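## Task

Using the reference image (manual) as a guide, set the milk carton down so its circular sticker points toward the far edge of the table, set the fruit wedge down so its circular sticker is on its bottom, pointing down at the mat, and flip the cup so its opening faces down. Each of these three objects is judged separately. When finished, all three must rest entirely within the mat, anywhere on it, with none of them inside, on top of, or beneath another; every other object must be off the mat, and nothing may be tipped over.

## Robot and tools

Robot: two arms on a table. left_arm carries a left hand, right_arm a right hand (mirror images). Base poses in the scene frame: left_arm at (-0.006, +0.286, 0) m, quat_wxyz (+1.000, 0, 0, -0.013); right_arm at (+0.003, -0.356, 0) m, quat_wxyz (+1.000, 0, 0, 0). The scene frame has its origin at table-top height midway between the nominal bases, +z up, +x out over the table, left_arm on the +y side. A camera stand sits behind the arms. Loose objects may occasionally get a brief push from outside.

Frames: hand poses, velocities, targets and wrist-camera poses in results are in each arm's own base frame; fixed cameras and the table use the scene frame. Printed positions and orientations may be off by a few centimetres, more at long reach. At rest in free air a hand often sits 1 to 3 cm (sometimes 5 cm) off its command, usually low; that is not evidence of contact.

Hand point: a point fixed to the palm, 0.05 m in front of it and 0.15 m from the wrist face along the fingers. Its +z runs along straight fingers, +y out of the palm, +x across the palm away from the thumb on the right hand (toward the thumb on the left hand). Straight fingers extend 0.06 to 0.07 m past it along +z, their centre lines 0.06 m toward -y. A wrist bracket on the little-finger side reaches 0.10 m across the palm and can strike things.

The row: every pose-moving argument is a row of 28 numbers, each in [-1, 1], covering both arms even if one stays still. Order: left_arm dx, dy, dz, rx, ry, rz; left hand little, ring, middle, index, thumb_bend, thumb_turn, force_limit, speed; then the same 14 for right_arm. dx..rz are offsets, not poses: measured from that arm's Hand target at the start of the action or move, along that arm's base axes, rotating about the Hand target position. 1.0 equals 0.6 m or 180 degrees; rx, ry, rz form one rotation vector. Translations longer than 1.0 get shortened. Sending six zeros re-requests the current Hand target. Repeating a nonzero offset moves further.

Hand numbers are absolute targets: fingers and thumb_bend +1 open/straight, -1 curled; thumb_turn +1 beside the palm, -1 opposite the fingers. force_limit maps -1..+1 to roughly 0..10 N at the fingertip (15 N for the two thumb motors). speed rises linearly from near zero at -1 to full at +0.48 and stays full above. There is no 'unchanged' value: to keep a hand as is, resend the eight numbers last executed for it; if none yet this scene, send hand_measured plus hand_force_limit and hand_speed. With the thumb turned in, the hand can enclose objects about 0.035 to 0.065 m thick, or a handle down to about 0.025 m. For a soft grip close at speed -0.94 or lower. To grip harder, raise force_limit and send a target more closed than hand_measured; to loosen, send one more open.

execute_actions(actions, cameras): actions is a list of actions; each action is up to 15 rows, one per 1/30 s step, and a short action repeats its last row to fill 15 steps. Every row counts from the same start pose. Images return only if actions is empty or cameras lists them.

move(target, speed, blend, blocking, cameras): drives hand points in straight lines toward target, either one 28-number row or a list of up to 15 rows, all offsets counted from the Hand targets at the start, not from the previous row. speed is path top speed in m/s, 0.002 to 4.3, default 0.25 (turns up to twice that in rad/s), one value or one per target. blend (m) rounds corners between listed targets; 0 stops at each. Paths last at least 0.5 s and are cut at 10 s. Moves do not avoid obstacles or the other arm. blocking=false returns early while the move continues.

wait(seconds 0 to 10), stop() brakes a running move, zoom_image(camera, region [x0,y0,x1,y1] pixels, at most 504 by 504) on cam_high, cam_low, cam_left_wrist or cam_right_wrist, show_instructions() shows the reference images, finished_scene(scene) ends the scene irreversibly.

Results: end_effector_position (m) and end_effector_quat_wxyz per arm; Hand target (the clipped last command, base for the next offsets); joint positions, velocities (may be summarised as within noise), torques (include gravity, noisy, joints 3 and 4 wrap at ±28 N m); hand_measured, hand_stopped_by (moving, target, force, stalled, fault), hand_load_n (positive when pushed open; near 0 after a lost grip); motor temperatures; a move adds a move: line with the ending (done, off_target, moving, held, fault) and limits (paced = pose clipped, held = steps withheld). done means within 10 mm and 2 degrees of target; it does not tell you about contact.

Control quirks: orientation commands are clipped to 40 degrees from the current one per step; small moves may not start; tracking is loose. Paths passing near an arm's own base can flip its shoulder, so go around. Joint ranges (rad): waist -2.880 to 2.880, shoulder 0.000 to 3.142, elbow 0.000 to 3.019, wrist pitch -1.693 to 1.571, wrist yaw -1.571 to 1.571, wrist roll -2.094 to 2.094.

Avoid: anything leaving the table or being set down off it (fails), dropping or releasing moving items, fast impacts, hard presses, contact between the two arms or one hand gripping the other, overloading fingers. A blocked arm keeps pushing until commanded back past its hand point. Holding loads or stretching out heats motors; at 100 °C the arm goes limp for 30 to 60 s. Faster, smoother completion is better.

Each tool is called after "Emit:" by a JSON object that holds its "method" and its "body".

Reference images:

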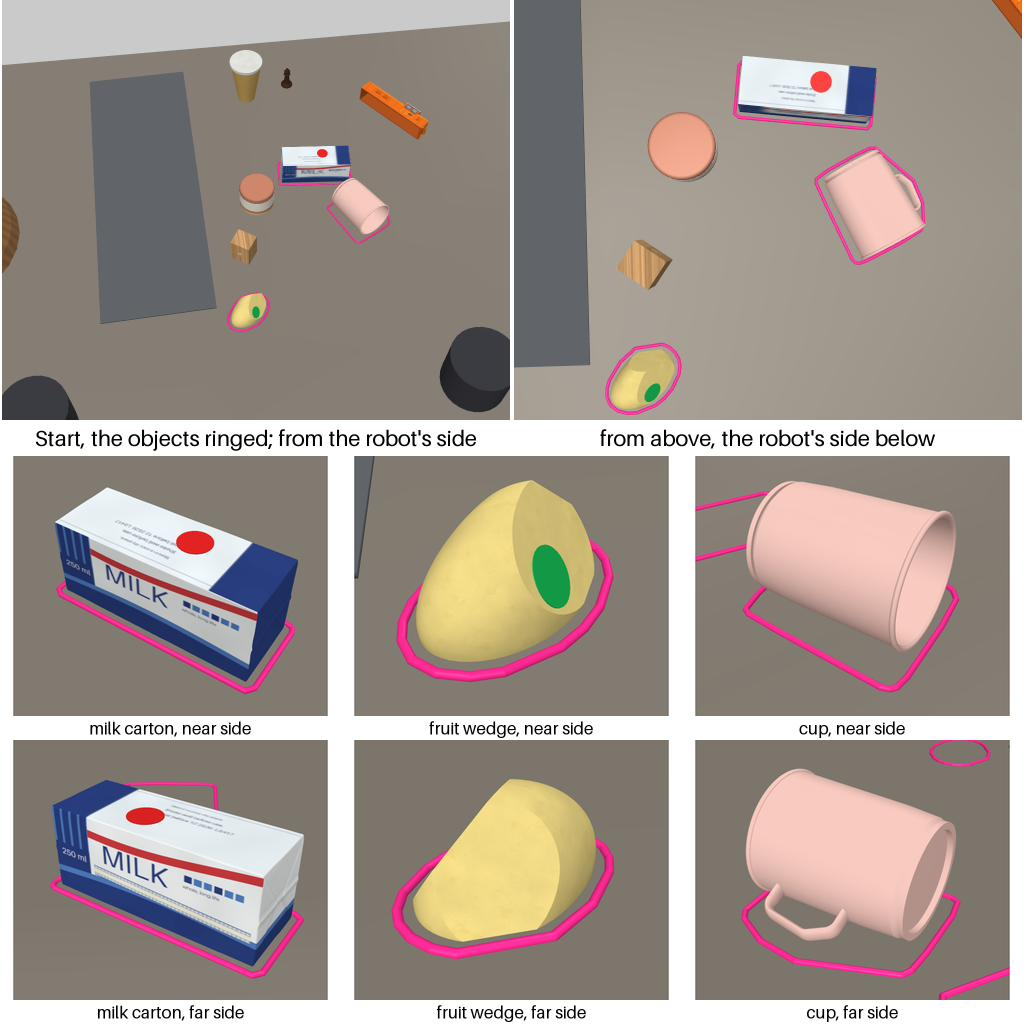

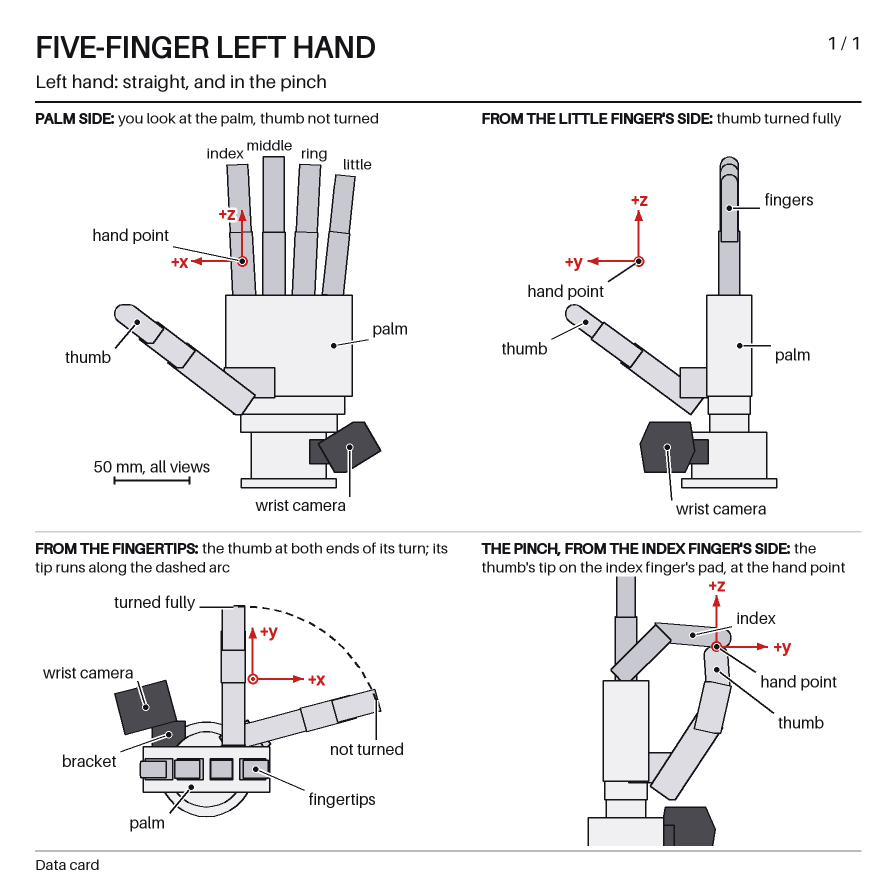

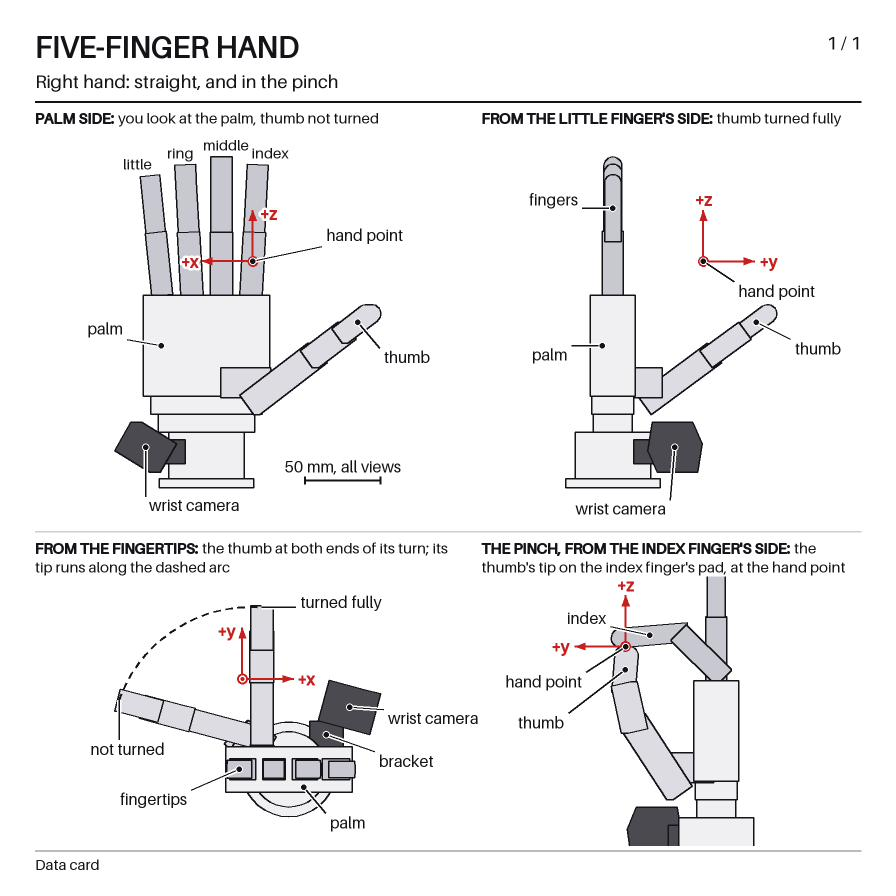

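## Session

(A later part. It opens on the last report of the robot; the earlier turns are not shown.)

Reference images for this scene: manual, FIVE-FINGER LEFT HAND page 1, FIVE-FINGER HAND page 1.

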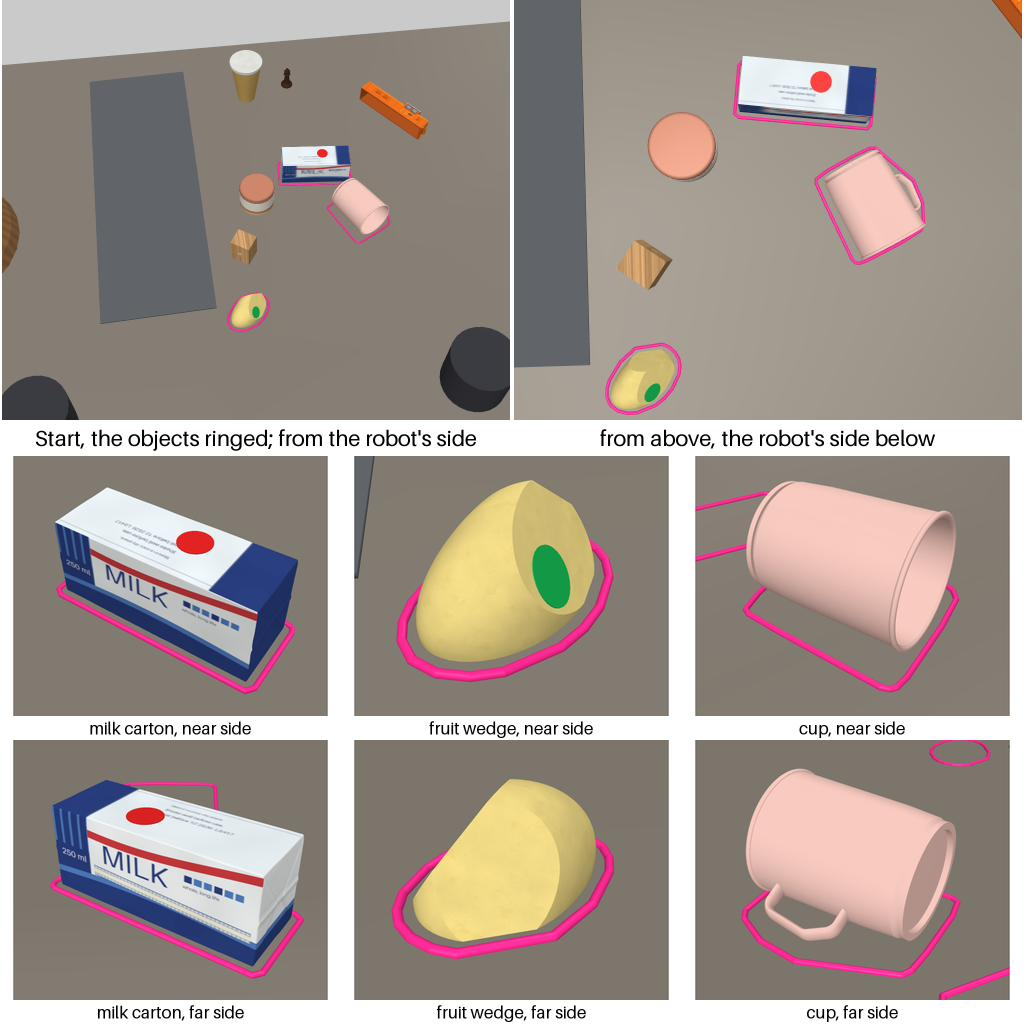

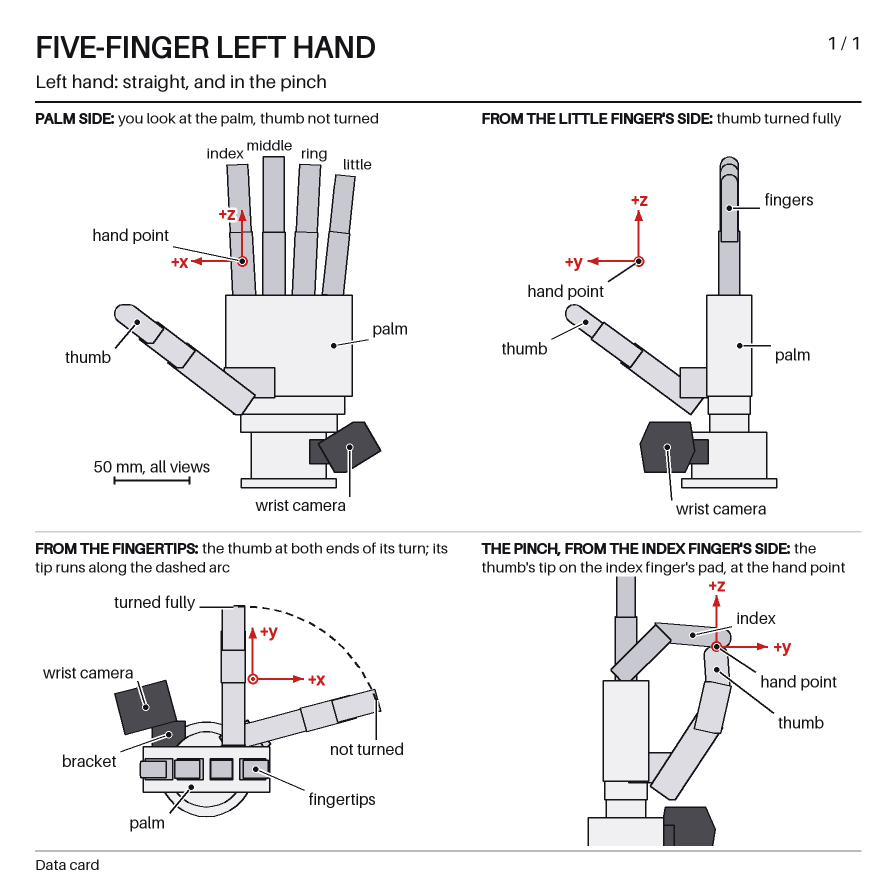

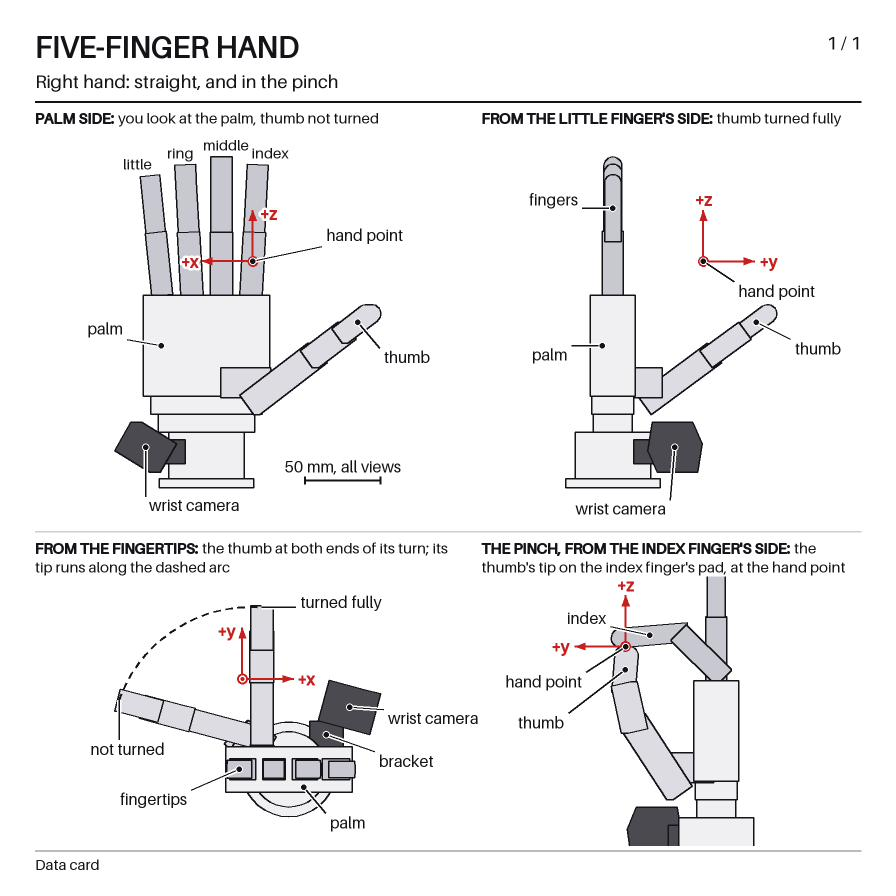

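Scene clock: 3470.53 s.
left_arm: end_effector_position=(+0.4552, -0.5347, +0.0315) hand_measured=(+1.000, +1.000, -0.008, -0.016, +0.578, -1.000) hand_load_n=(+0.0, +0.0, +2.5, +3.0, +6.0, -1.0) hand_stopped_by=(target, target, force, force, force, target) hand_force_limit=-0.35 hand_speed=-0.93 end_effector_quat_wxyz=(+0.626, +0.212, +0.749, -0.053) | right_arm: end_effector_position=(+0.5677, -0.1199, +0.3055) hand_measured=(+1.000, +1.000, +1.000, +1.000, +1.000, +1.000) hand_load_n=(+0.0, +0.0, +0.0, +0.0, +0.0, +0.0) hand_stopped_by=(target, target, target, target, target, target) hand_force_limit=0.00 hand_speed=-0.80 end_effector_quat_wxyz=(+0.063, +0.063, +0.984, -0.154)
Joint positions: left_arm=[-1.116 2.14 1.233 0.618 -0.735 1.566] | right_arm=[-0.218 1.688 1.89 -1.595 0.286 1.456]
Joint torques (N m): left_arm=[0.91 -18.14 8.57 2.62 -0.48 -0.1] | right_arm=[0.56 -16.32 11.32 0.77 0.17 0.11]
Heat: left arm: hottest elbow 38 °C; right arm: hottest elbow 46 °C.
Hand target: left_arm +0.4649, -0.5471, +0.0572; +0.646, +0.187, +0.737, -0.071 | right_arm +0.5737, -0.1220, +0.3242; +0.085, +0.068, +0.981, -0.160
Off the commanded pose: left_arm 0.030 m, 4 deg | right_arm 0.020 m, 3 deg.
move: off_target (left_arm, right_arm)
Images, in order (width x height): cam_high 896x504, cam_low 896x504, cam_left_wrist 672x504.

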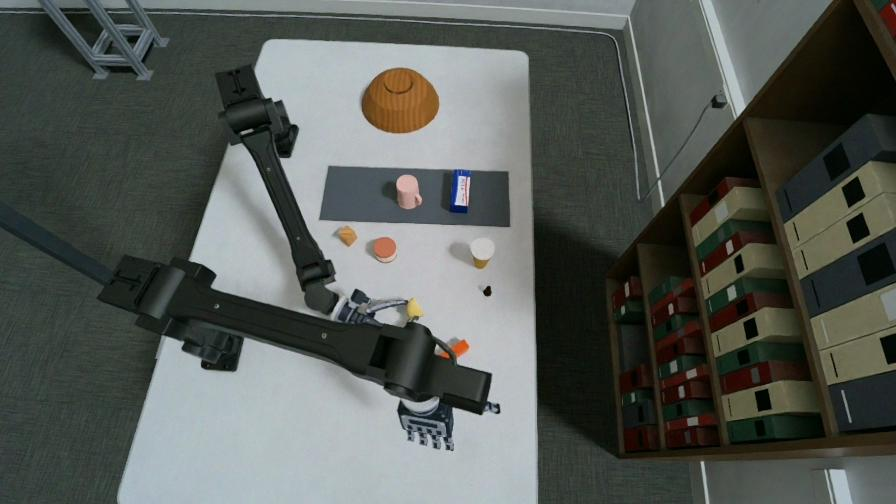

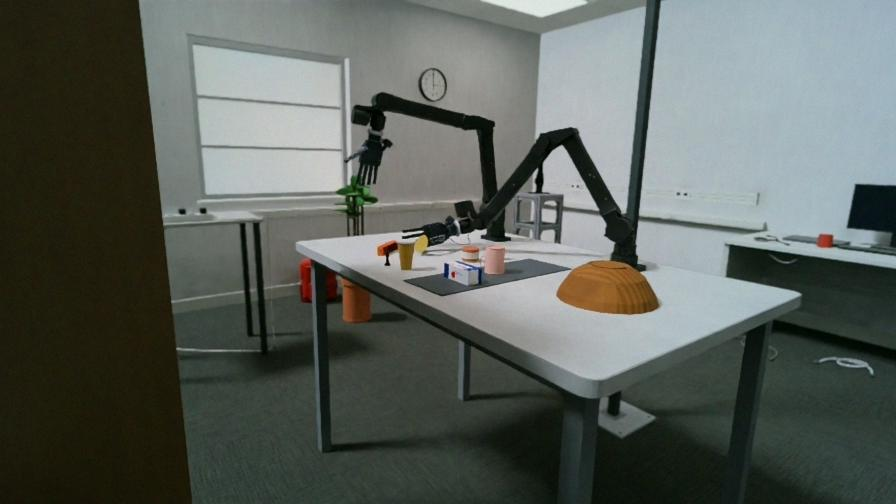

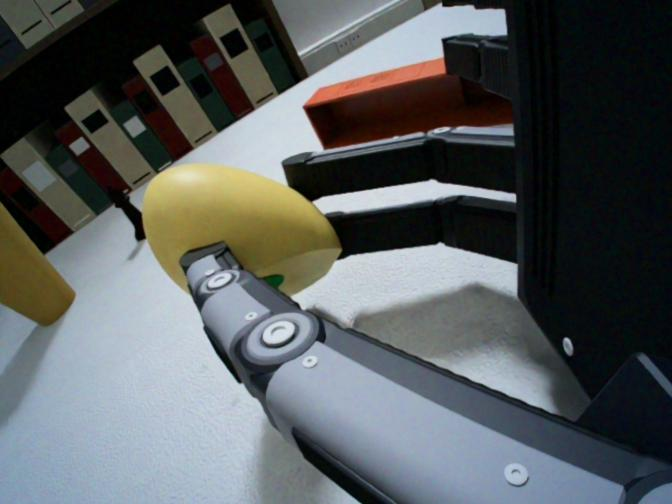

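Emit:
{"method": "move", "body": {"target": [0,0,-0.025,0,0,0,1,1,-0.3,-0.3,-0.1,-1,-0.35,-0.93,0,0,0,0,0,0,1,1,1,1,1,1,0,-0.8], "speed": 0.04, "cameras": ["cam_low","cam_left_wrist"]}}

Emit:
{"method": "zoom_image", "body": {"camera": "cam_low", "region": [380, 190, 480, 280]}}

Emit:
{"method": "zoom_image", "body": {"camera": "cam_left_wrist", "region": [100, 120, 400, 345]}}

Scene clock: 3481.20 s.
left_arm: end_effector_position=(+0.4552, -0.5343, +0.0196) hand_measured=(+1.000, +1.000, -0.008, -0.016, +0.578, -1.000) hand_load_n=(+0.0, +0.0, +3.0, +3.0, +6.5, -1.0) hand_stopped_by=(target, target, force, force, force, target) hand_force_limit=-0.35 hand_speed=-0.93 end_effector_quat_wxyz=(+0.627, +0.210, +0.748, -0.054) | right_arm: end_effector_position=(+0.5677, -0.1199, +0.3055) hand_measured=(+1.000, +1.000, +1.000, +1.000, +1.000, +1.000) hand_load_n=(+0.0, +0.0, +0.0, +0.0, +0.0, +0.0) hand_stopped_by=(target, target, target, target, target, target) hand_force_limit=0.00 hand_speed=-0.80 end_effector_quat_wxyz=(+0.063, +0.063, +0.984, -0.154)
Joint positions: left_arm=[-1.116 2.166 1.233 0.65 -0.736 1.566] | right_arm=[-0.218 1.688 1.89 -1.595 0.286 1.456]
Joint torques (N m): left_arm=[0.85 -17.85 8.54 2.5 -0.4 -0.11] | right_arm=[0.32 -16.26 11.3 0.77 0.17 0.11]
Heat: left arm: hottest elbow 38 °C; right arm: hottest elbow 46 °C.
Hand target: left_arm +0.4649, -0.5471, +0.0422; +0.646, +0.187, +0.737, -0.071 | right_arm +0.5737, -0.1220, +0.3242; +0.085, +0.068, +0.981, -0.160
Off the commanded pose: left_arm 0.028 m, 4 deg | right_arm 0.020 m, 3 deg.
move: off_target (left_arm, right_arm)
Images, in order (width x height): cam_low 896x504, cam_left_wrist 672x504.

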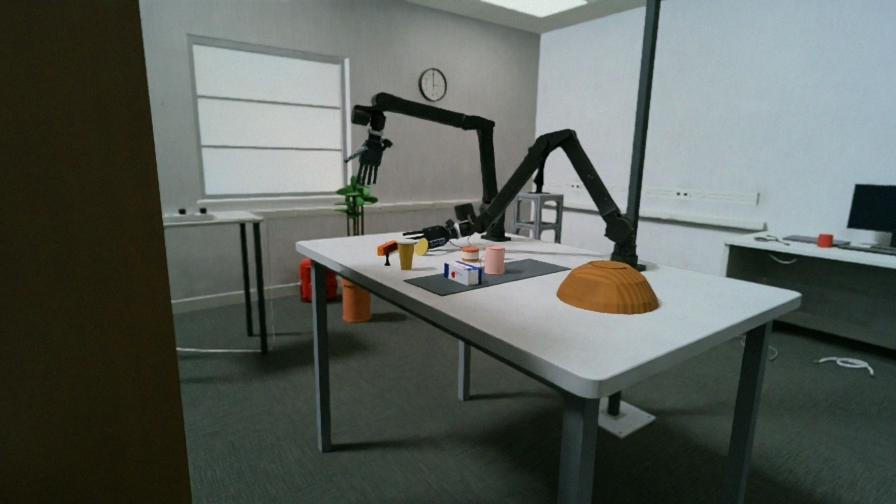

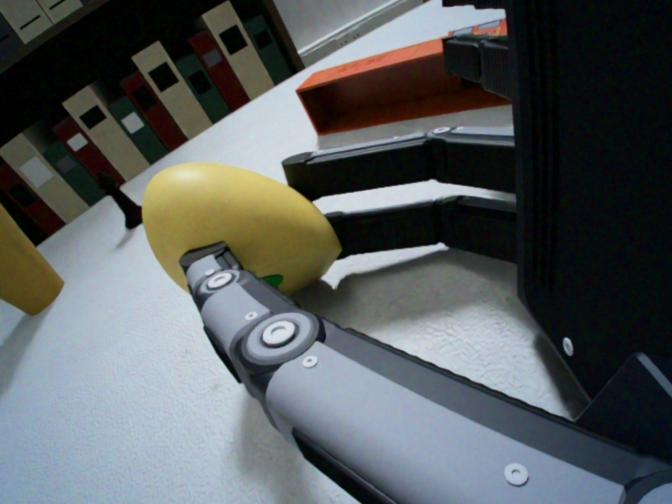

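Scaled by 5.040 from the camera's 896x504 image, which has a finer 1280x720 frame.

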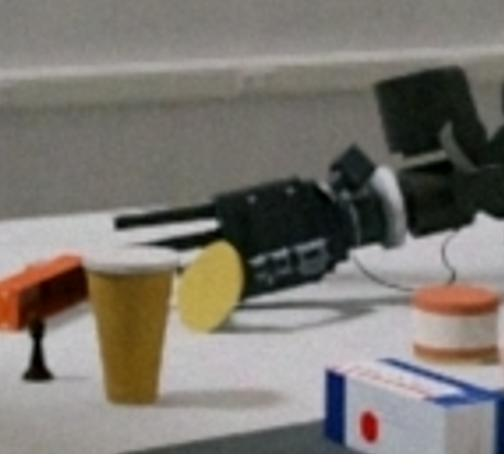

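Scaled by 1.680 from the camera's 672x504 image, which has a finer 960x720 frame.

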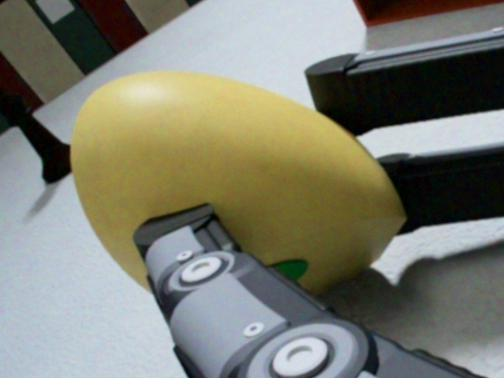

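Emit:
{"method": "move", "body": {"target": [0,0,-0.022,0,0,0,1,1,-0.3,-0.3,-0.1,-1,-0.35,-0.93,0,0,0,0,0,0,1,1,1,1,1,1,0,-0.8], "speed": 0.04, "cameras": ["cam_low","cam_left_wrist"]}}

Emit:
{"method": "zoom_image", "body": {"camera": "cam_low", "region": [380, 190, 480, 280]}}

Emit:
{"method": "zoom_image", "body": {"camera": "cam_left_wrist", "region": [100, 120, 400, 345]}}

Scene clock: 3493.80 s.
left_arm: end_effector_position=(+0.4562, -0.5355, +0.0171) hand_measured=(+1.000, +1.000, -0.008, -0.016, +0.578, -1.000) hand_load_n=(+0.0, +0.0, +3.0, +2.0, +6.0, -1.5) hand_stopped_by=(target, target, force, force, force, target) hand_force_limit=-0.35 hand_speed=-0.93 end_effector_quat_wxyz=(+0.633, +0.208, +0.744, -0.056) | right_arm: end_effector_position=(+0.5677, -0.1199, +0.3055) hand_measured=(+1.000, +1.000, +1.000, +1.000, +1.000, +1.000) hand_load_n=(+0.0, +0.0, +0.0, +0.0, +0.0, +0.0) hand_stopped_by=(target, target, target, target, target, target) hand_force_limit=0.00 hand_speed=-0.80 end_effector_quat_wxyz=(+0.063, +0.063, +0.984, -0.154)
Joint positions: left_arm=[-1.116 2.18 1.236 0.679 -0.738 1.575] | right_arm=[-0.218 1.688 1.89 -1.595 0.286 1.456]
Joint torques (N m): left_arm=[0.85 -16.73 8.46 2.29 -0.33 -0.11] | right_arm=[0.44 -16.26 11.32 0.8 0.17 0.11]
Heat: left arm: hottest elbow 38 °C; right arm: hottest elbow 46 °C.
Hand target: left_arm +0.4649, -0.5471, +0.0290; +0.646, +0.187, +0.737, -0.071 | right_arm +0.5737, -0.1220, +0.3242; +0.085, +0.068, +0.981, -0.160
Off the commanded pose: left_arm 0.019 m, 3 deg | right_arm 0.020 m, 3 deg.
move: off_target (left_arm, right_arm)
Images, in order (width x height): cam_low 896x504, cam_left_wrist 672x504.

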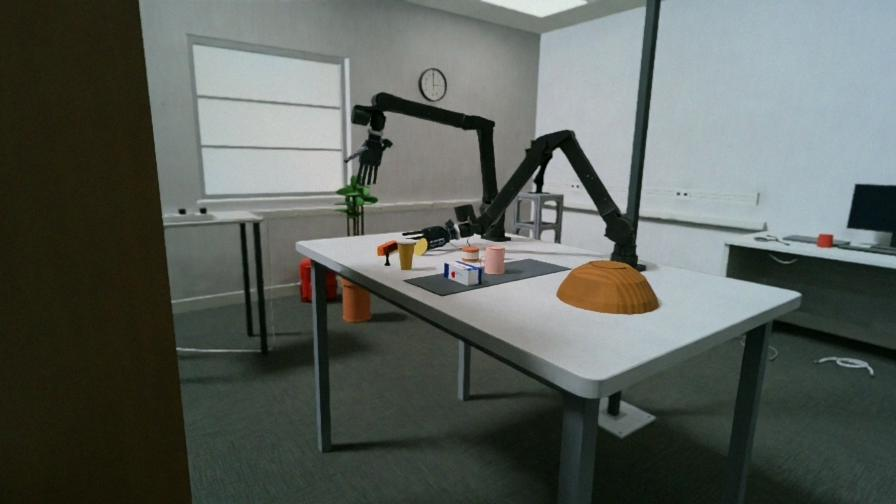

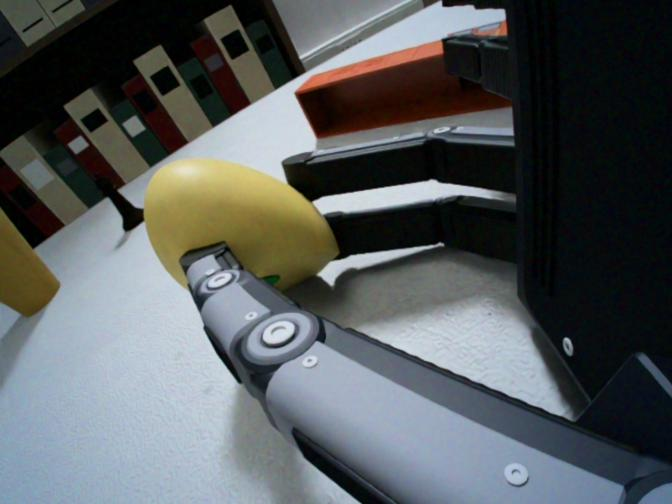

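Scaled by 5.040 from the camera's 896x504 image, which has a finer 1280x720 frame.

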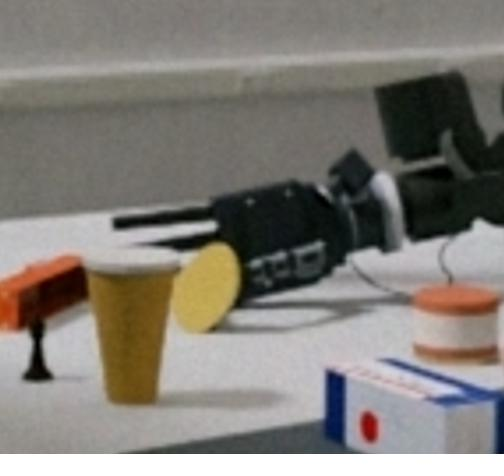

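Scaled by 1.680 from the camera's 672x504 image, which has a finer 960x720 frame.

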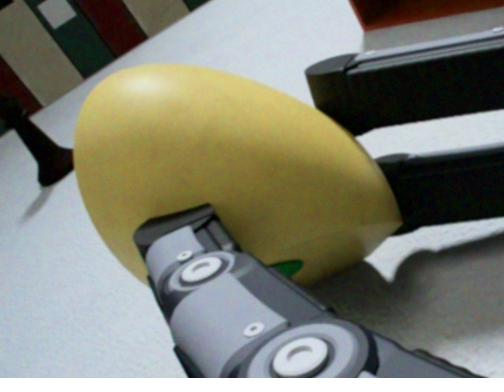

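Emit:
{"method": "move", "body": {"target": [0,0,-0.025,0,0,0,1,1,-0.3,-0.3,-0.1,-1,-0.35,-0.93,0,0,0,0,0,0,1,1,1,1,1,1,0,-0.8], "speed": 0.04, "cameras": ["cam_low","cam_left_wrist"]}}

Emit:
{"method": "zoom_image", "body": {"camera": "cam_low", "region": [380, 190, 480, 280]}}

Emit:
{"method": "zoom_image", "body": {"camera": "cam_left_wrist", "region": [100, 120, 400, 345]}}

Scene clock: 3504.30 s.
left_arm: end_effector_position=(+0.4584, -0.5401, +0.0150) hand_measured=(+1.000, +1.000, -0.008, -0.016, +0.576, -1.000) hand_load_n=(+0.0, +0.0, +0.0, +0.0, +0.0, +0.0) hand_stopped_by=(target, target, force, force, force, target) hand_force_limit=-0.35 hand_speed=-0.93 end_effector_quat_wxyz=(+0.640, +0.196, +0.740, -0.067) | right_arm: end_effector_position=(+0.5677, -0.1199, +0.3055) hand_measured=(+1.000, +1.000, +1.000, +1.000, +1.000, +1.000) hand_load_n=(+0.0, +0.0, +0.0, -0.5, +0.0, -0.5) hand_stopped_by=(target, target, target, target, target, target) hand_force_limit=0.00 hand_speed=-0.80 end_effector_quat_wxyz=(+0.063, +0.063, +0.984, -0.154)
Joint positions: left_arm=[-1.116 2.198 1.248 0.714 -0.739 1.566] | right_arm=[-0.218 1.688 1.89 -1.595 0.286 1.456]
Joint torques (N m): left_arm=[0.85 -15.79 7.79 1.88 -0.27 -0.1] | right_arm=[0.56 -16.26 11.28 0.77 0.18 0.11]
Heat: left arm: hottest elbow 38 °C; right arm: hottest elbow 46 °C.
Hand target: left_arm +0.4649, -0.5471, +0.0140; +0.646, +0.187, +0.737, -0.071 | right_arm +0.5737, -0.1220, +0.3242; +0.085, +0.068, +0.981, -0.160
Off the commanded pose: left_arm 0.010 m, 1 deg | right_arm 0.020 m, 3 deg.
move: off_target (right_arm)
Images, in order (width x height): cam_low 896x504, cam_left_wrist 672x504.

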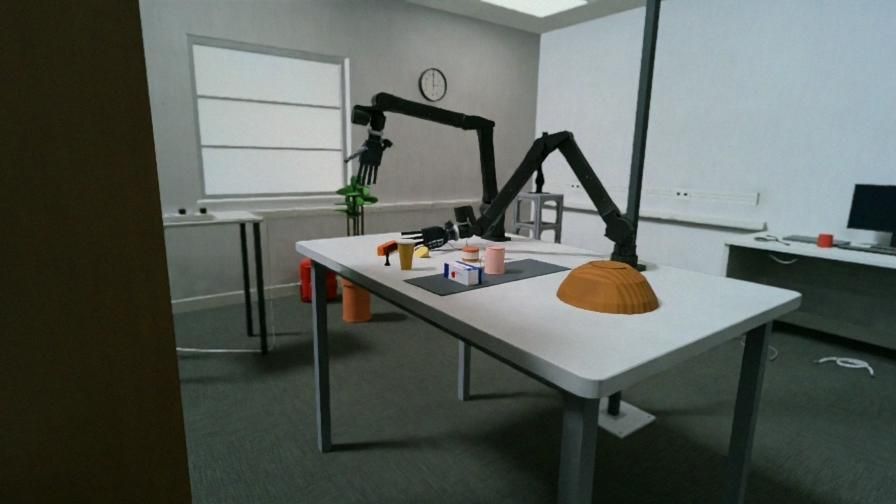

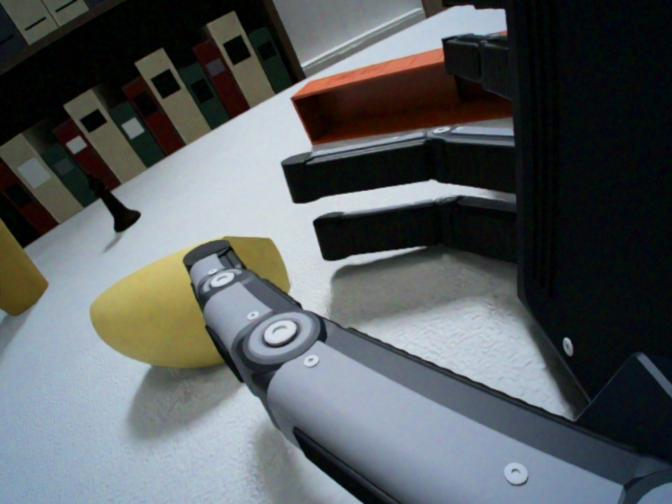

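Scaled by 5.040 from the camera's 896x504 image, which has a finer 1280x720 frame.

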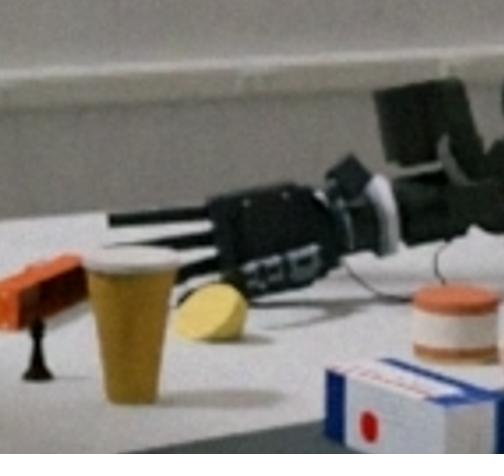

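Scaled by 1.680 from the camera's 672x504 image, which has a finer 960x720 frame.

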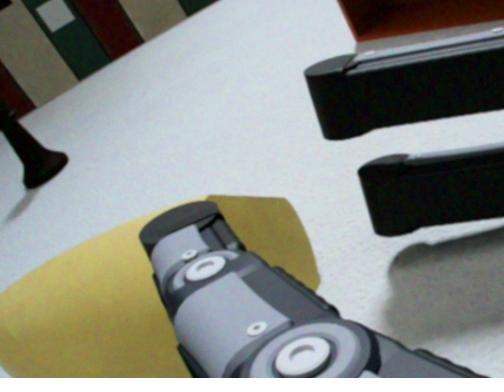

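Emit:
{"method": "move", "body": {"target": [0,0,0.15,0,0,0,1,1,-0.3,-0.3,-0.1,-1,-0.35,-0.93,0,0,0,0,0,0,1,1,1,1,1,1,0,-0.8], "speed": 0.12, "cameras": ["cam_low","cam_left_wrist","cam_high"]}}

Emit:
{"method": "zoom_image", "body": {"camera": "cam_low", "region": [380, 190, 480, 280]}}

Emit:
{"method": "zoom_image", "body": {"camera": "cam_high", "region": [360, 250, 480, 350]}}

Emit:
{"method": "zoom_image", "body": {"camera": "cam_left_wrist", "region": [0, 200, 400, 500]}}

Scene clock: 3516.77 s.
left_arm: end_effector_position=(+0.4582, -0.5398, +0.0788) hand_measured=(+1.000, +1.000, -0.008, -0.016, +0.576, -1.000) hand_load_n=(+0.0, +0.0, +0.0, +0.0, +0.0, +0.0) hand_stopped_by=(target, target, force, force, force, target) hand_force_limit=-0.35 hand_speed=-0.93 end_effector_quat_wxyz=(+0.634, +0.202, +0.744, -0.060) | right_arm: end_effector_position=(+0.5677, -0.1199, +0.3055) hand_measured=(+1.000, +1.000, +1.000, +1.000, +1.000, +1.000) hand_load_n=(+0.0, +0.0, +0.0, +0.0, +0.0, +0.0) hand_stopped_by=(target, target, target, target, target, target) hand_force_limit=0.00 hand_speed=-0.80 end_effector_quat_wxyz=(+0.063, +0.063, +0.984, -0.154)
Joint positions: left_arm=[-1.116 2.063 1.248 0.556 -0.739 1.566] | right_arm=[-0.218 1.688 1.89 -1.595 0.286 1.456]
Joint torques (N m): left_arm=[0.91 -19.02 8.42 1.07 -0.28 -0.09] | right_arm=[0.44 -16.21 11.26 0.76 0.17 0.11]
Heat: left arm: hottest elbow 37 °C; right arm: hottest elbow 46 °C.
Hand target: left_arm +0.4649, -0.5471, +0.1040; +0.646, +0.187, +0.737, -0.071 | right_arm +0.5737, -0.1220, +0.3242; +0.085, +0.068, +0.981, -0.160
Off the commanded pose: left_arm 0.027 m, 3 deg | right_arm 0.020 m, 3 deg.
move: off_target (left_arm, right_arm)
Images, in order (width x height): cam_high 896x504, cam_low 896x504, cam_left_wrist 672x504.

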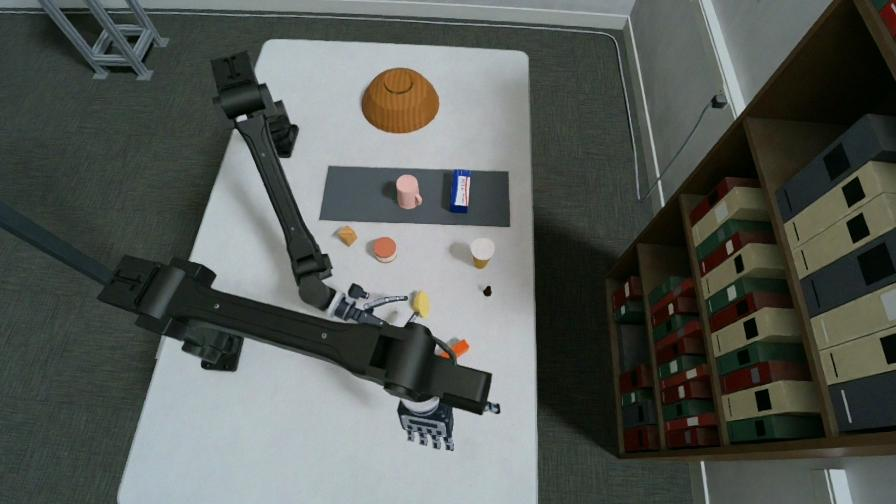

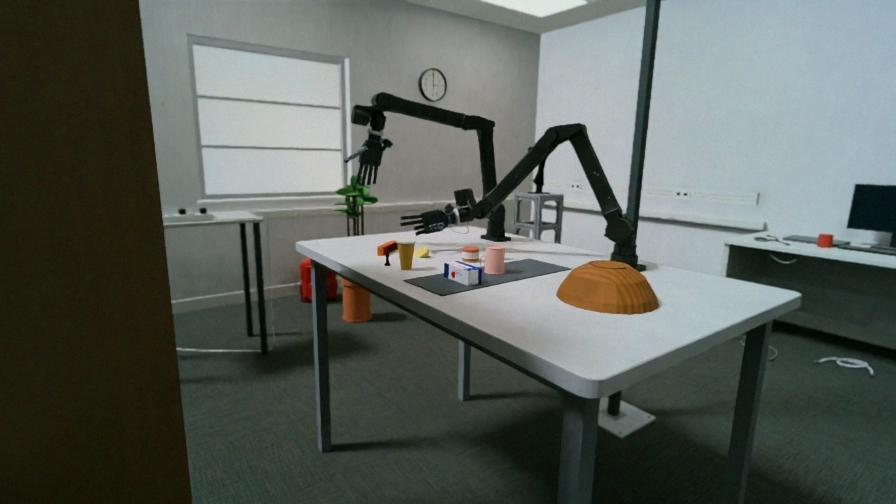

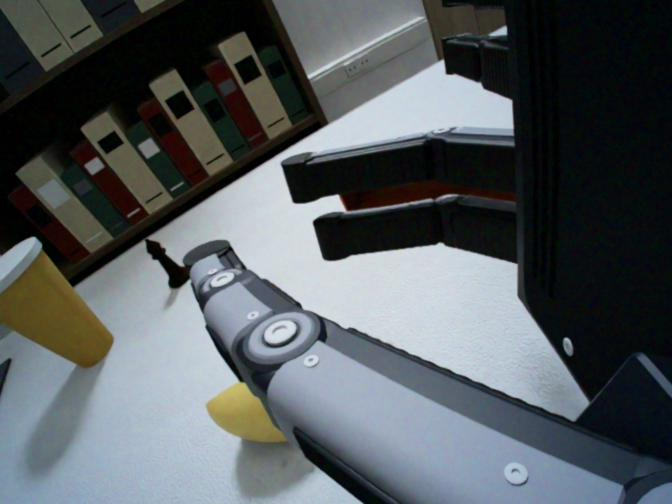

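Scaled by 5.040 from the camera's 896x504 image, which has a finer 1280x720 frame.

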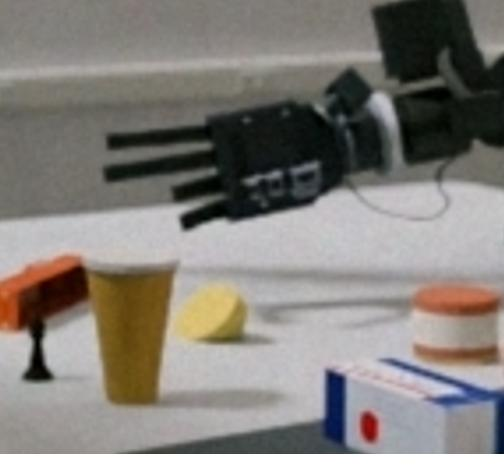

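Scaled by 4.200 from the camera's 896x504 image, which has a finer 1280x720 frame.

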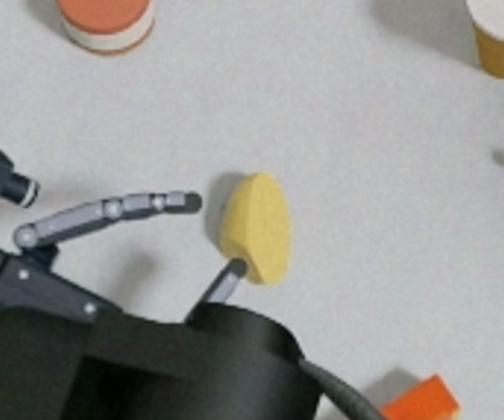

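Scaled by 1.260 from the camera's 672x504 image, which has a finer 960x720 frame.

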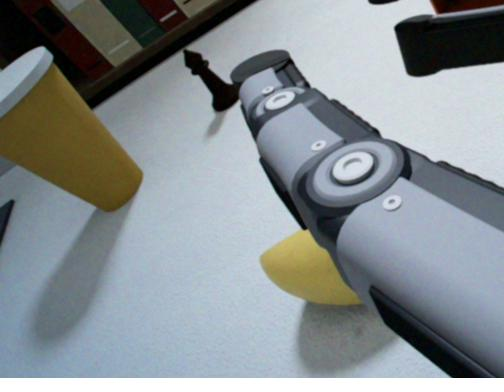

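Emit:
{"method": "move", "body": {"target": [-0.1,0.1,0.2,0,0,0,1,1,0.3,0.3,0.3,-1,-0.35,-0.5,0,0,0,0,0,0,1,1,1,1,1,1,0,-0.8], "speed": 0.3, "cameras": ["cam_low","cam_left_wrist","cam_high"]}}

Emit:
{"method": "zoom_image", "body": {"camera": "cam_low", "region": [400, 230, 450, 270]}}

Emit:
{"method": "zoom_image", "body": {"camera": "cam_high", "region": [390, 280, 450, 330]}}

Scene clock: 3527.63 s.
left_arm: end_effector_position=(+0.4055, -0.4856, +0.2153) hand_measured=(+1.000, +1.000, +0.300, +0.300, +0.300, -1.000) hand_load_n=(+0.0, +0.0, +0.0, +0.0, +0.0, +0.0) hand_stopped_by=(target, target, target, target, target, target) hand_force_limit=-0.35 hand_speed=-0.50 end_effector_quat_wxyz=(+0.642, +0.195, +0.739, -0.067) | right_arm: end_effector_position=(+0.5677, -0.1199, +0.3055) hand_measured=(+1.000, +1.000, +1.000, +1.000, +1.000, +1.000) hand_load_n=(+0.0, +0.0, +0.0, +0.0, -0.5, +0.0) hand_stopped_by=(target, target, target, target, target, target) hand_force_limit=0.00 hand_speed=-0.80 end_effector_quat_wxyz=(+0.063, +0.063, +0.984, -0.154)
Joint positions: left_arm=[-1.162 1.686 1.095 0.352 -0.787 1.555] | right_arm=[-0.218 1.688 1.89 -1.595 0.286 1.456]
Joint torques (N m): left_arm=[0.5 -14.15 7.84 1.1 -0.43 -0.13] | right_arm=[0.38 -16.26 11.29 0.77 0.18 0.11]
Heat: left arm: hottest elbow 37 °C; right arm: hottest elbow 46 °C.
Hand target: left_arm +0.4049, -0.4871, +0.2240; +0.646, +0.187, +0.737, -0.071 | right_arm +0.5737, -0.1220, +0.3242; +0.085, +0.068, +0.981, -0.160
Off the commanded pose: left_arm 0.009 m, 1 deg | right_arm 0.020 m, 3 deg.
move: off_target (right_arm)
Images, in order (width x height): cam_high 896x504, cam_low 896x504, cam_left_wrist 672x504.

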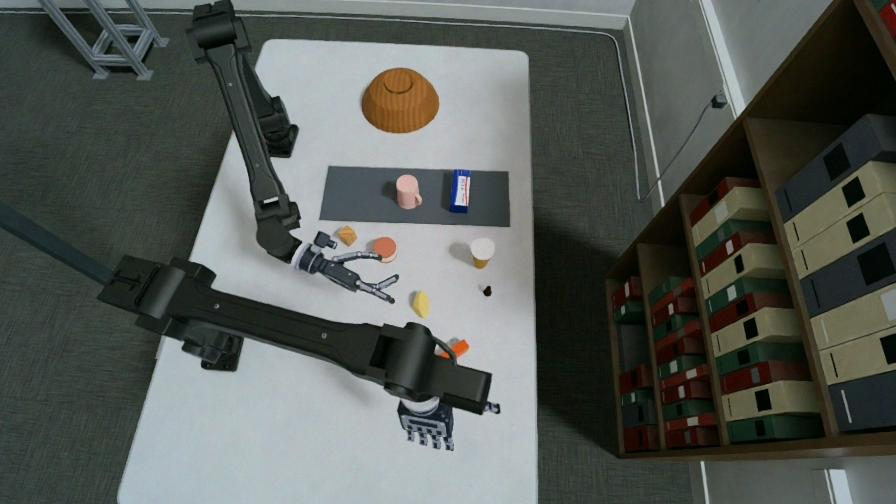

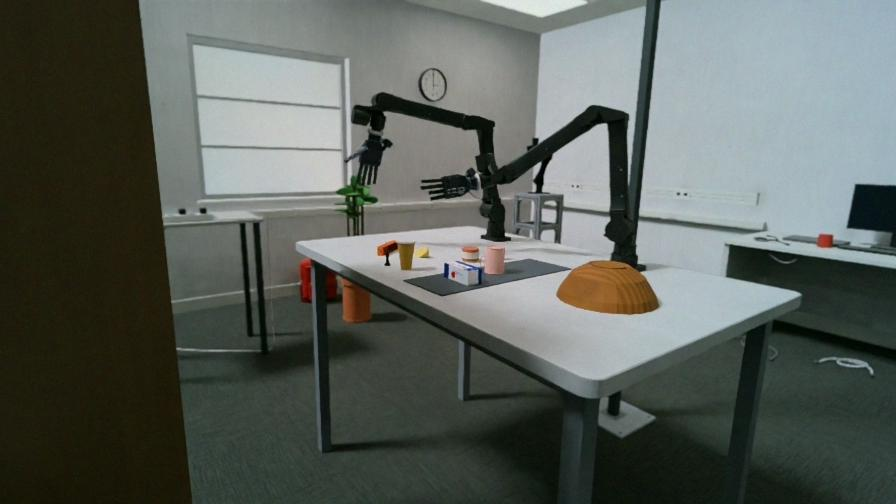

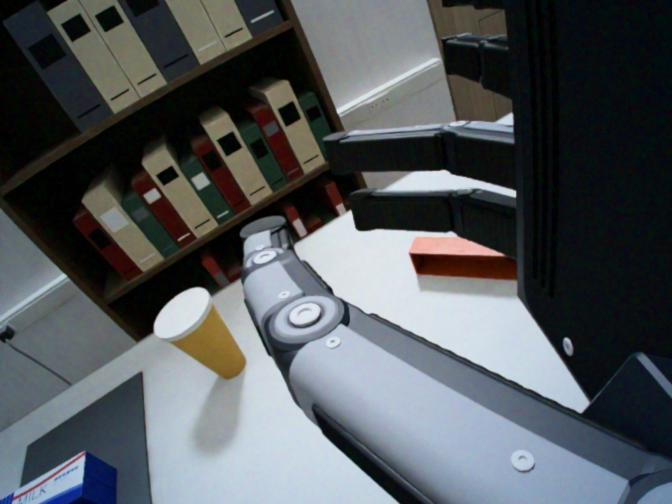

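Scaled by 10.080 from the camera's 896x504 image, which has a finer 1280x720 frame.

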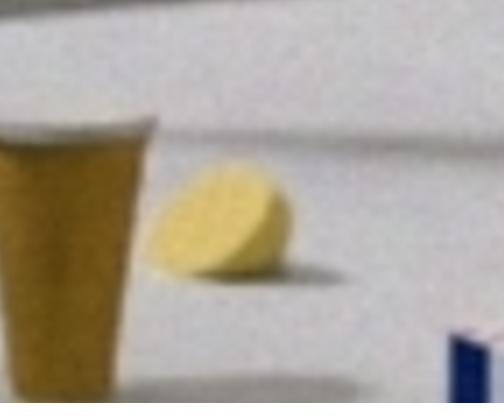

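Scaled by 8.400 from the camera's 896x504 image, which has a finer 1280x720 frame.

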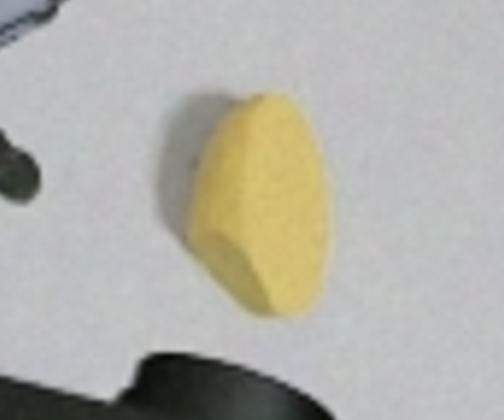

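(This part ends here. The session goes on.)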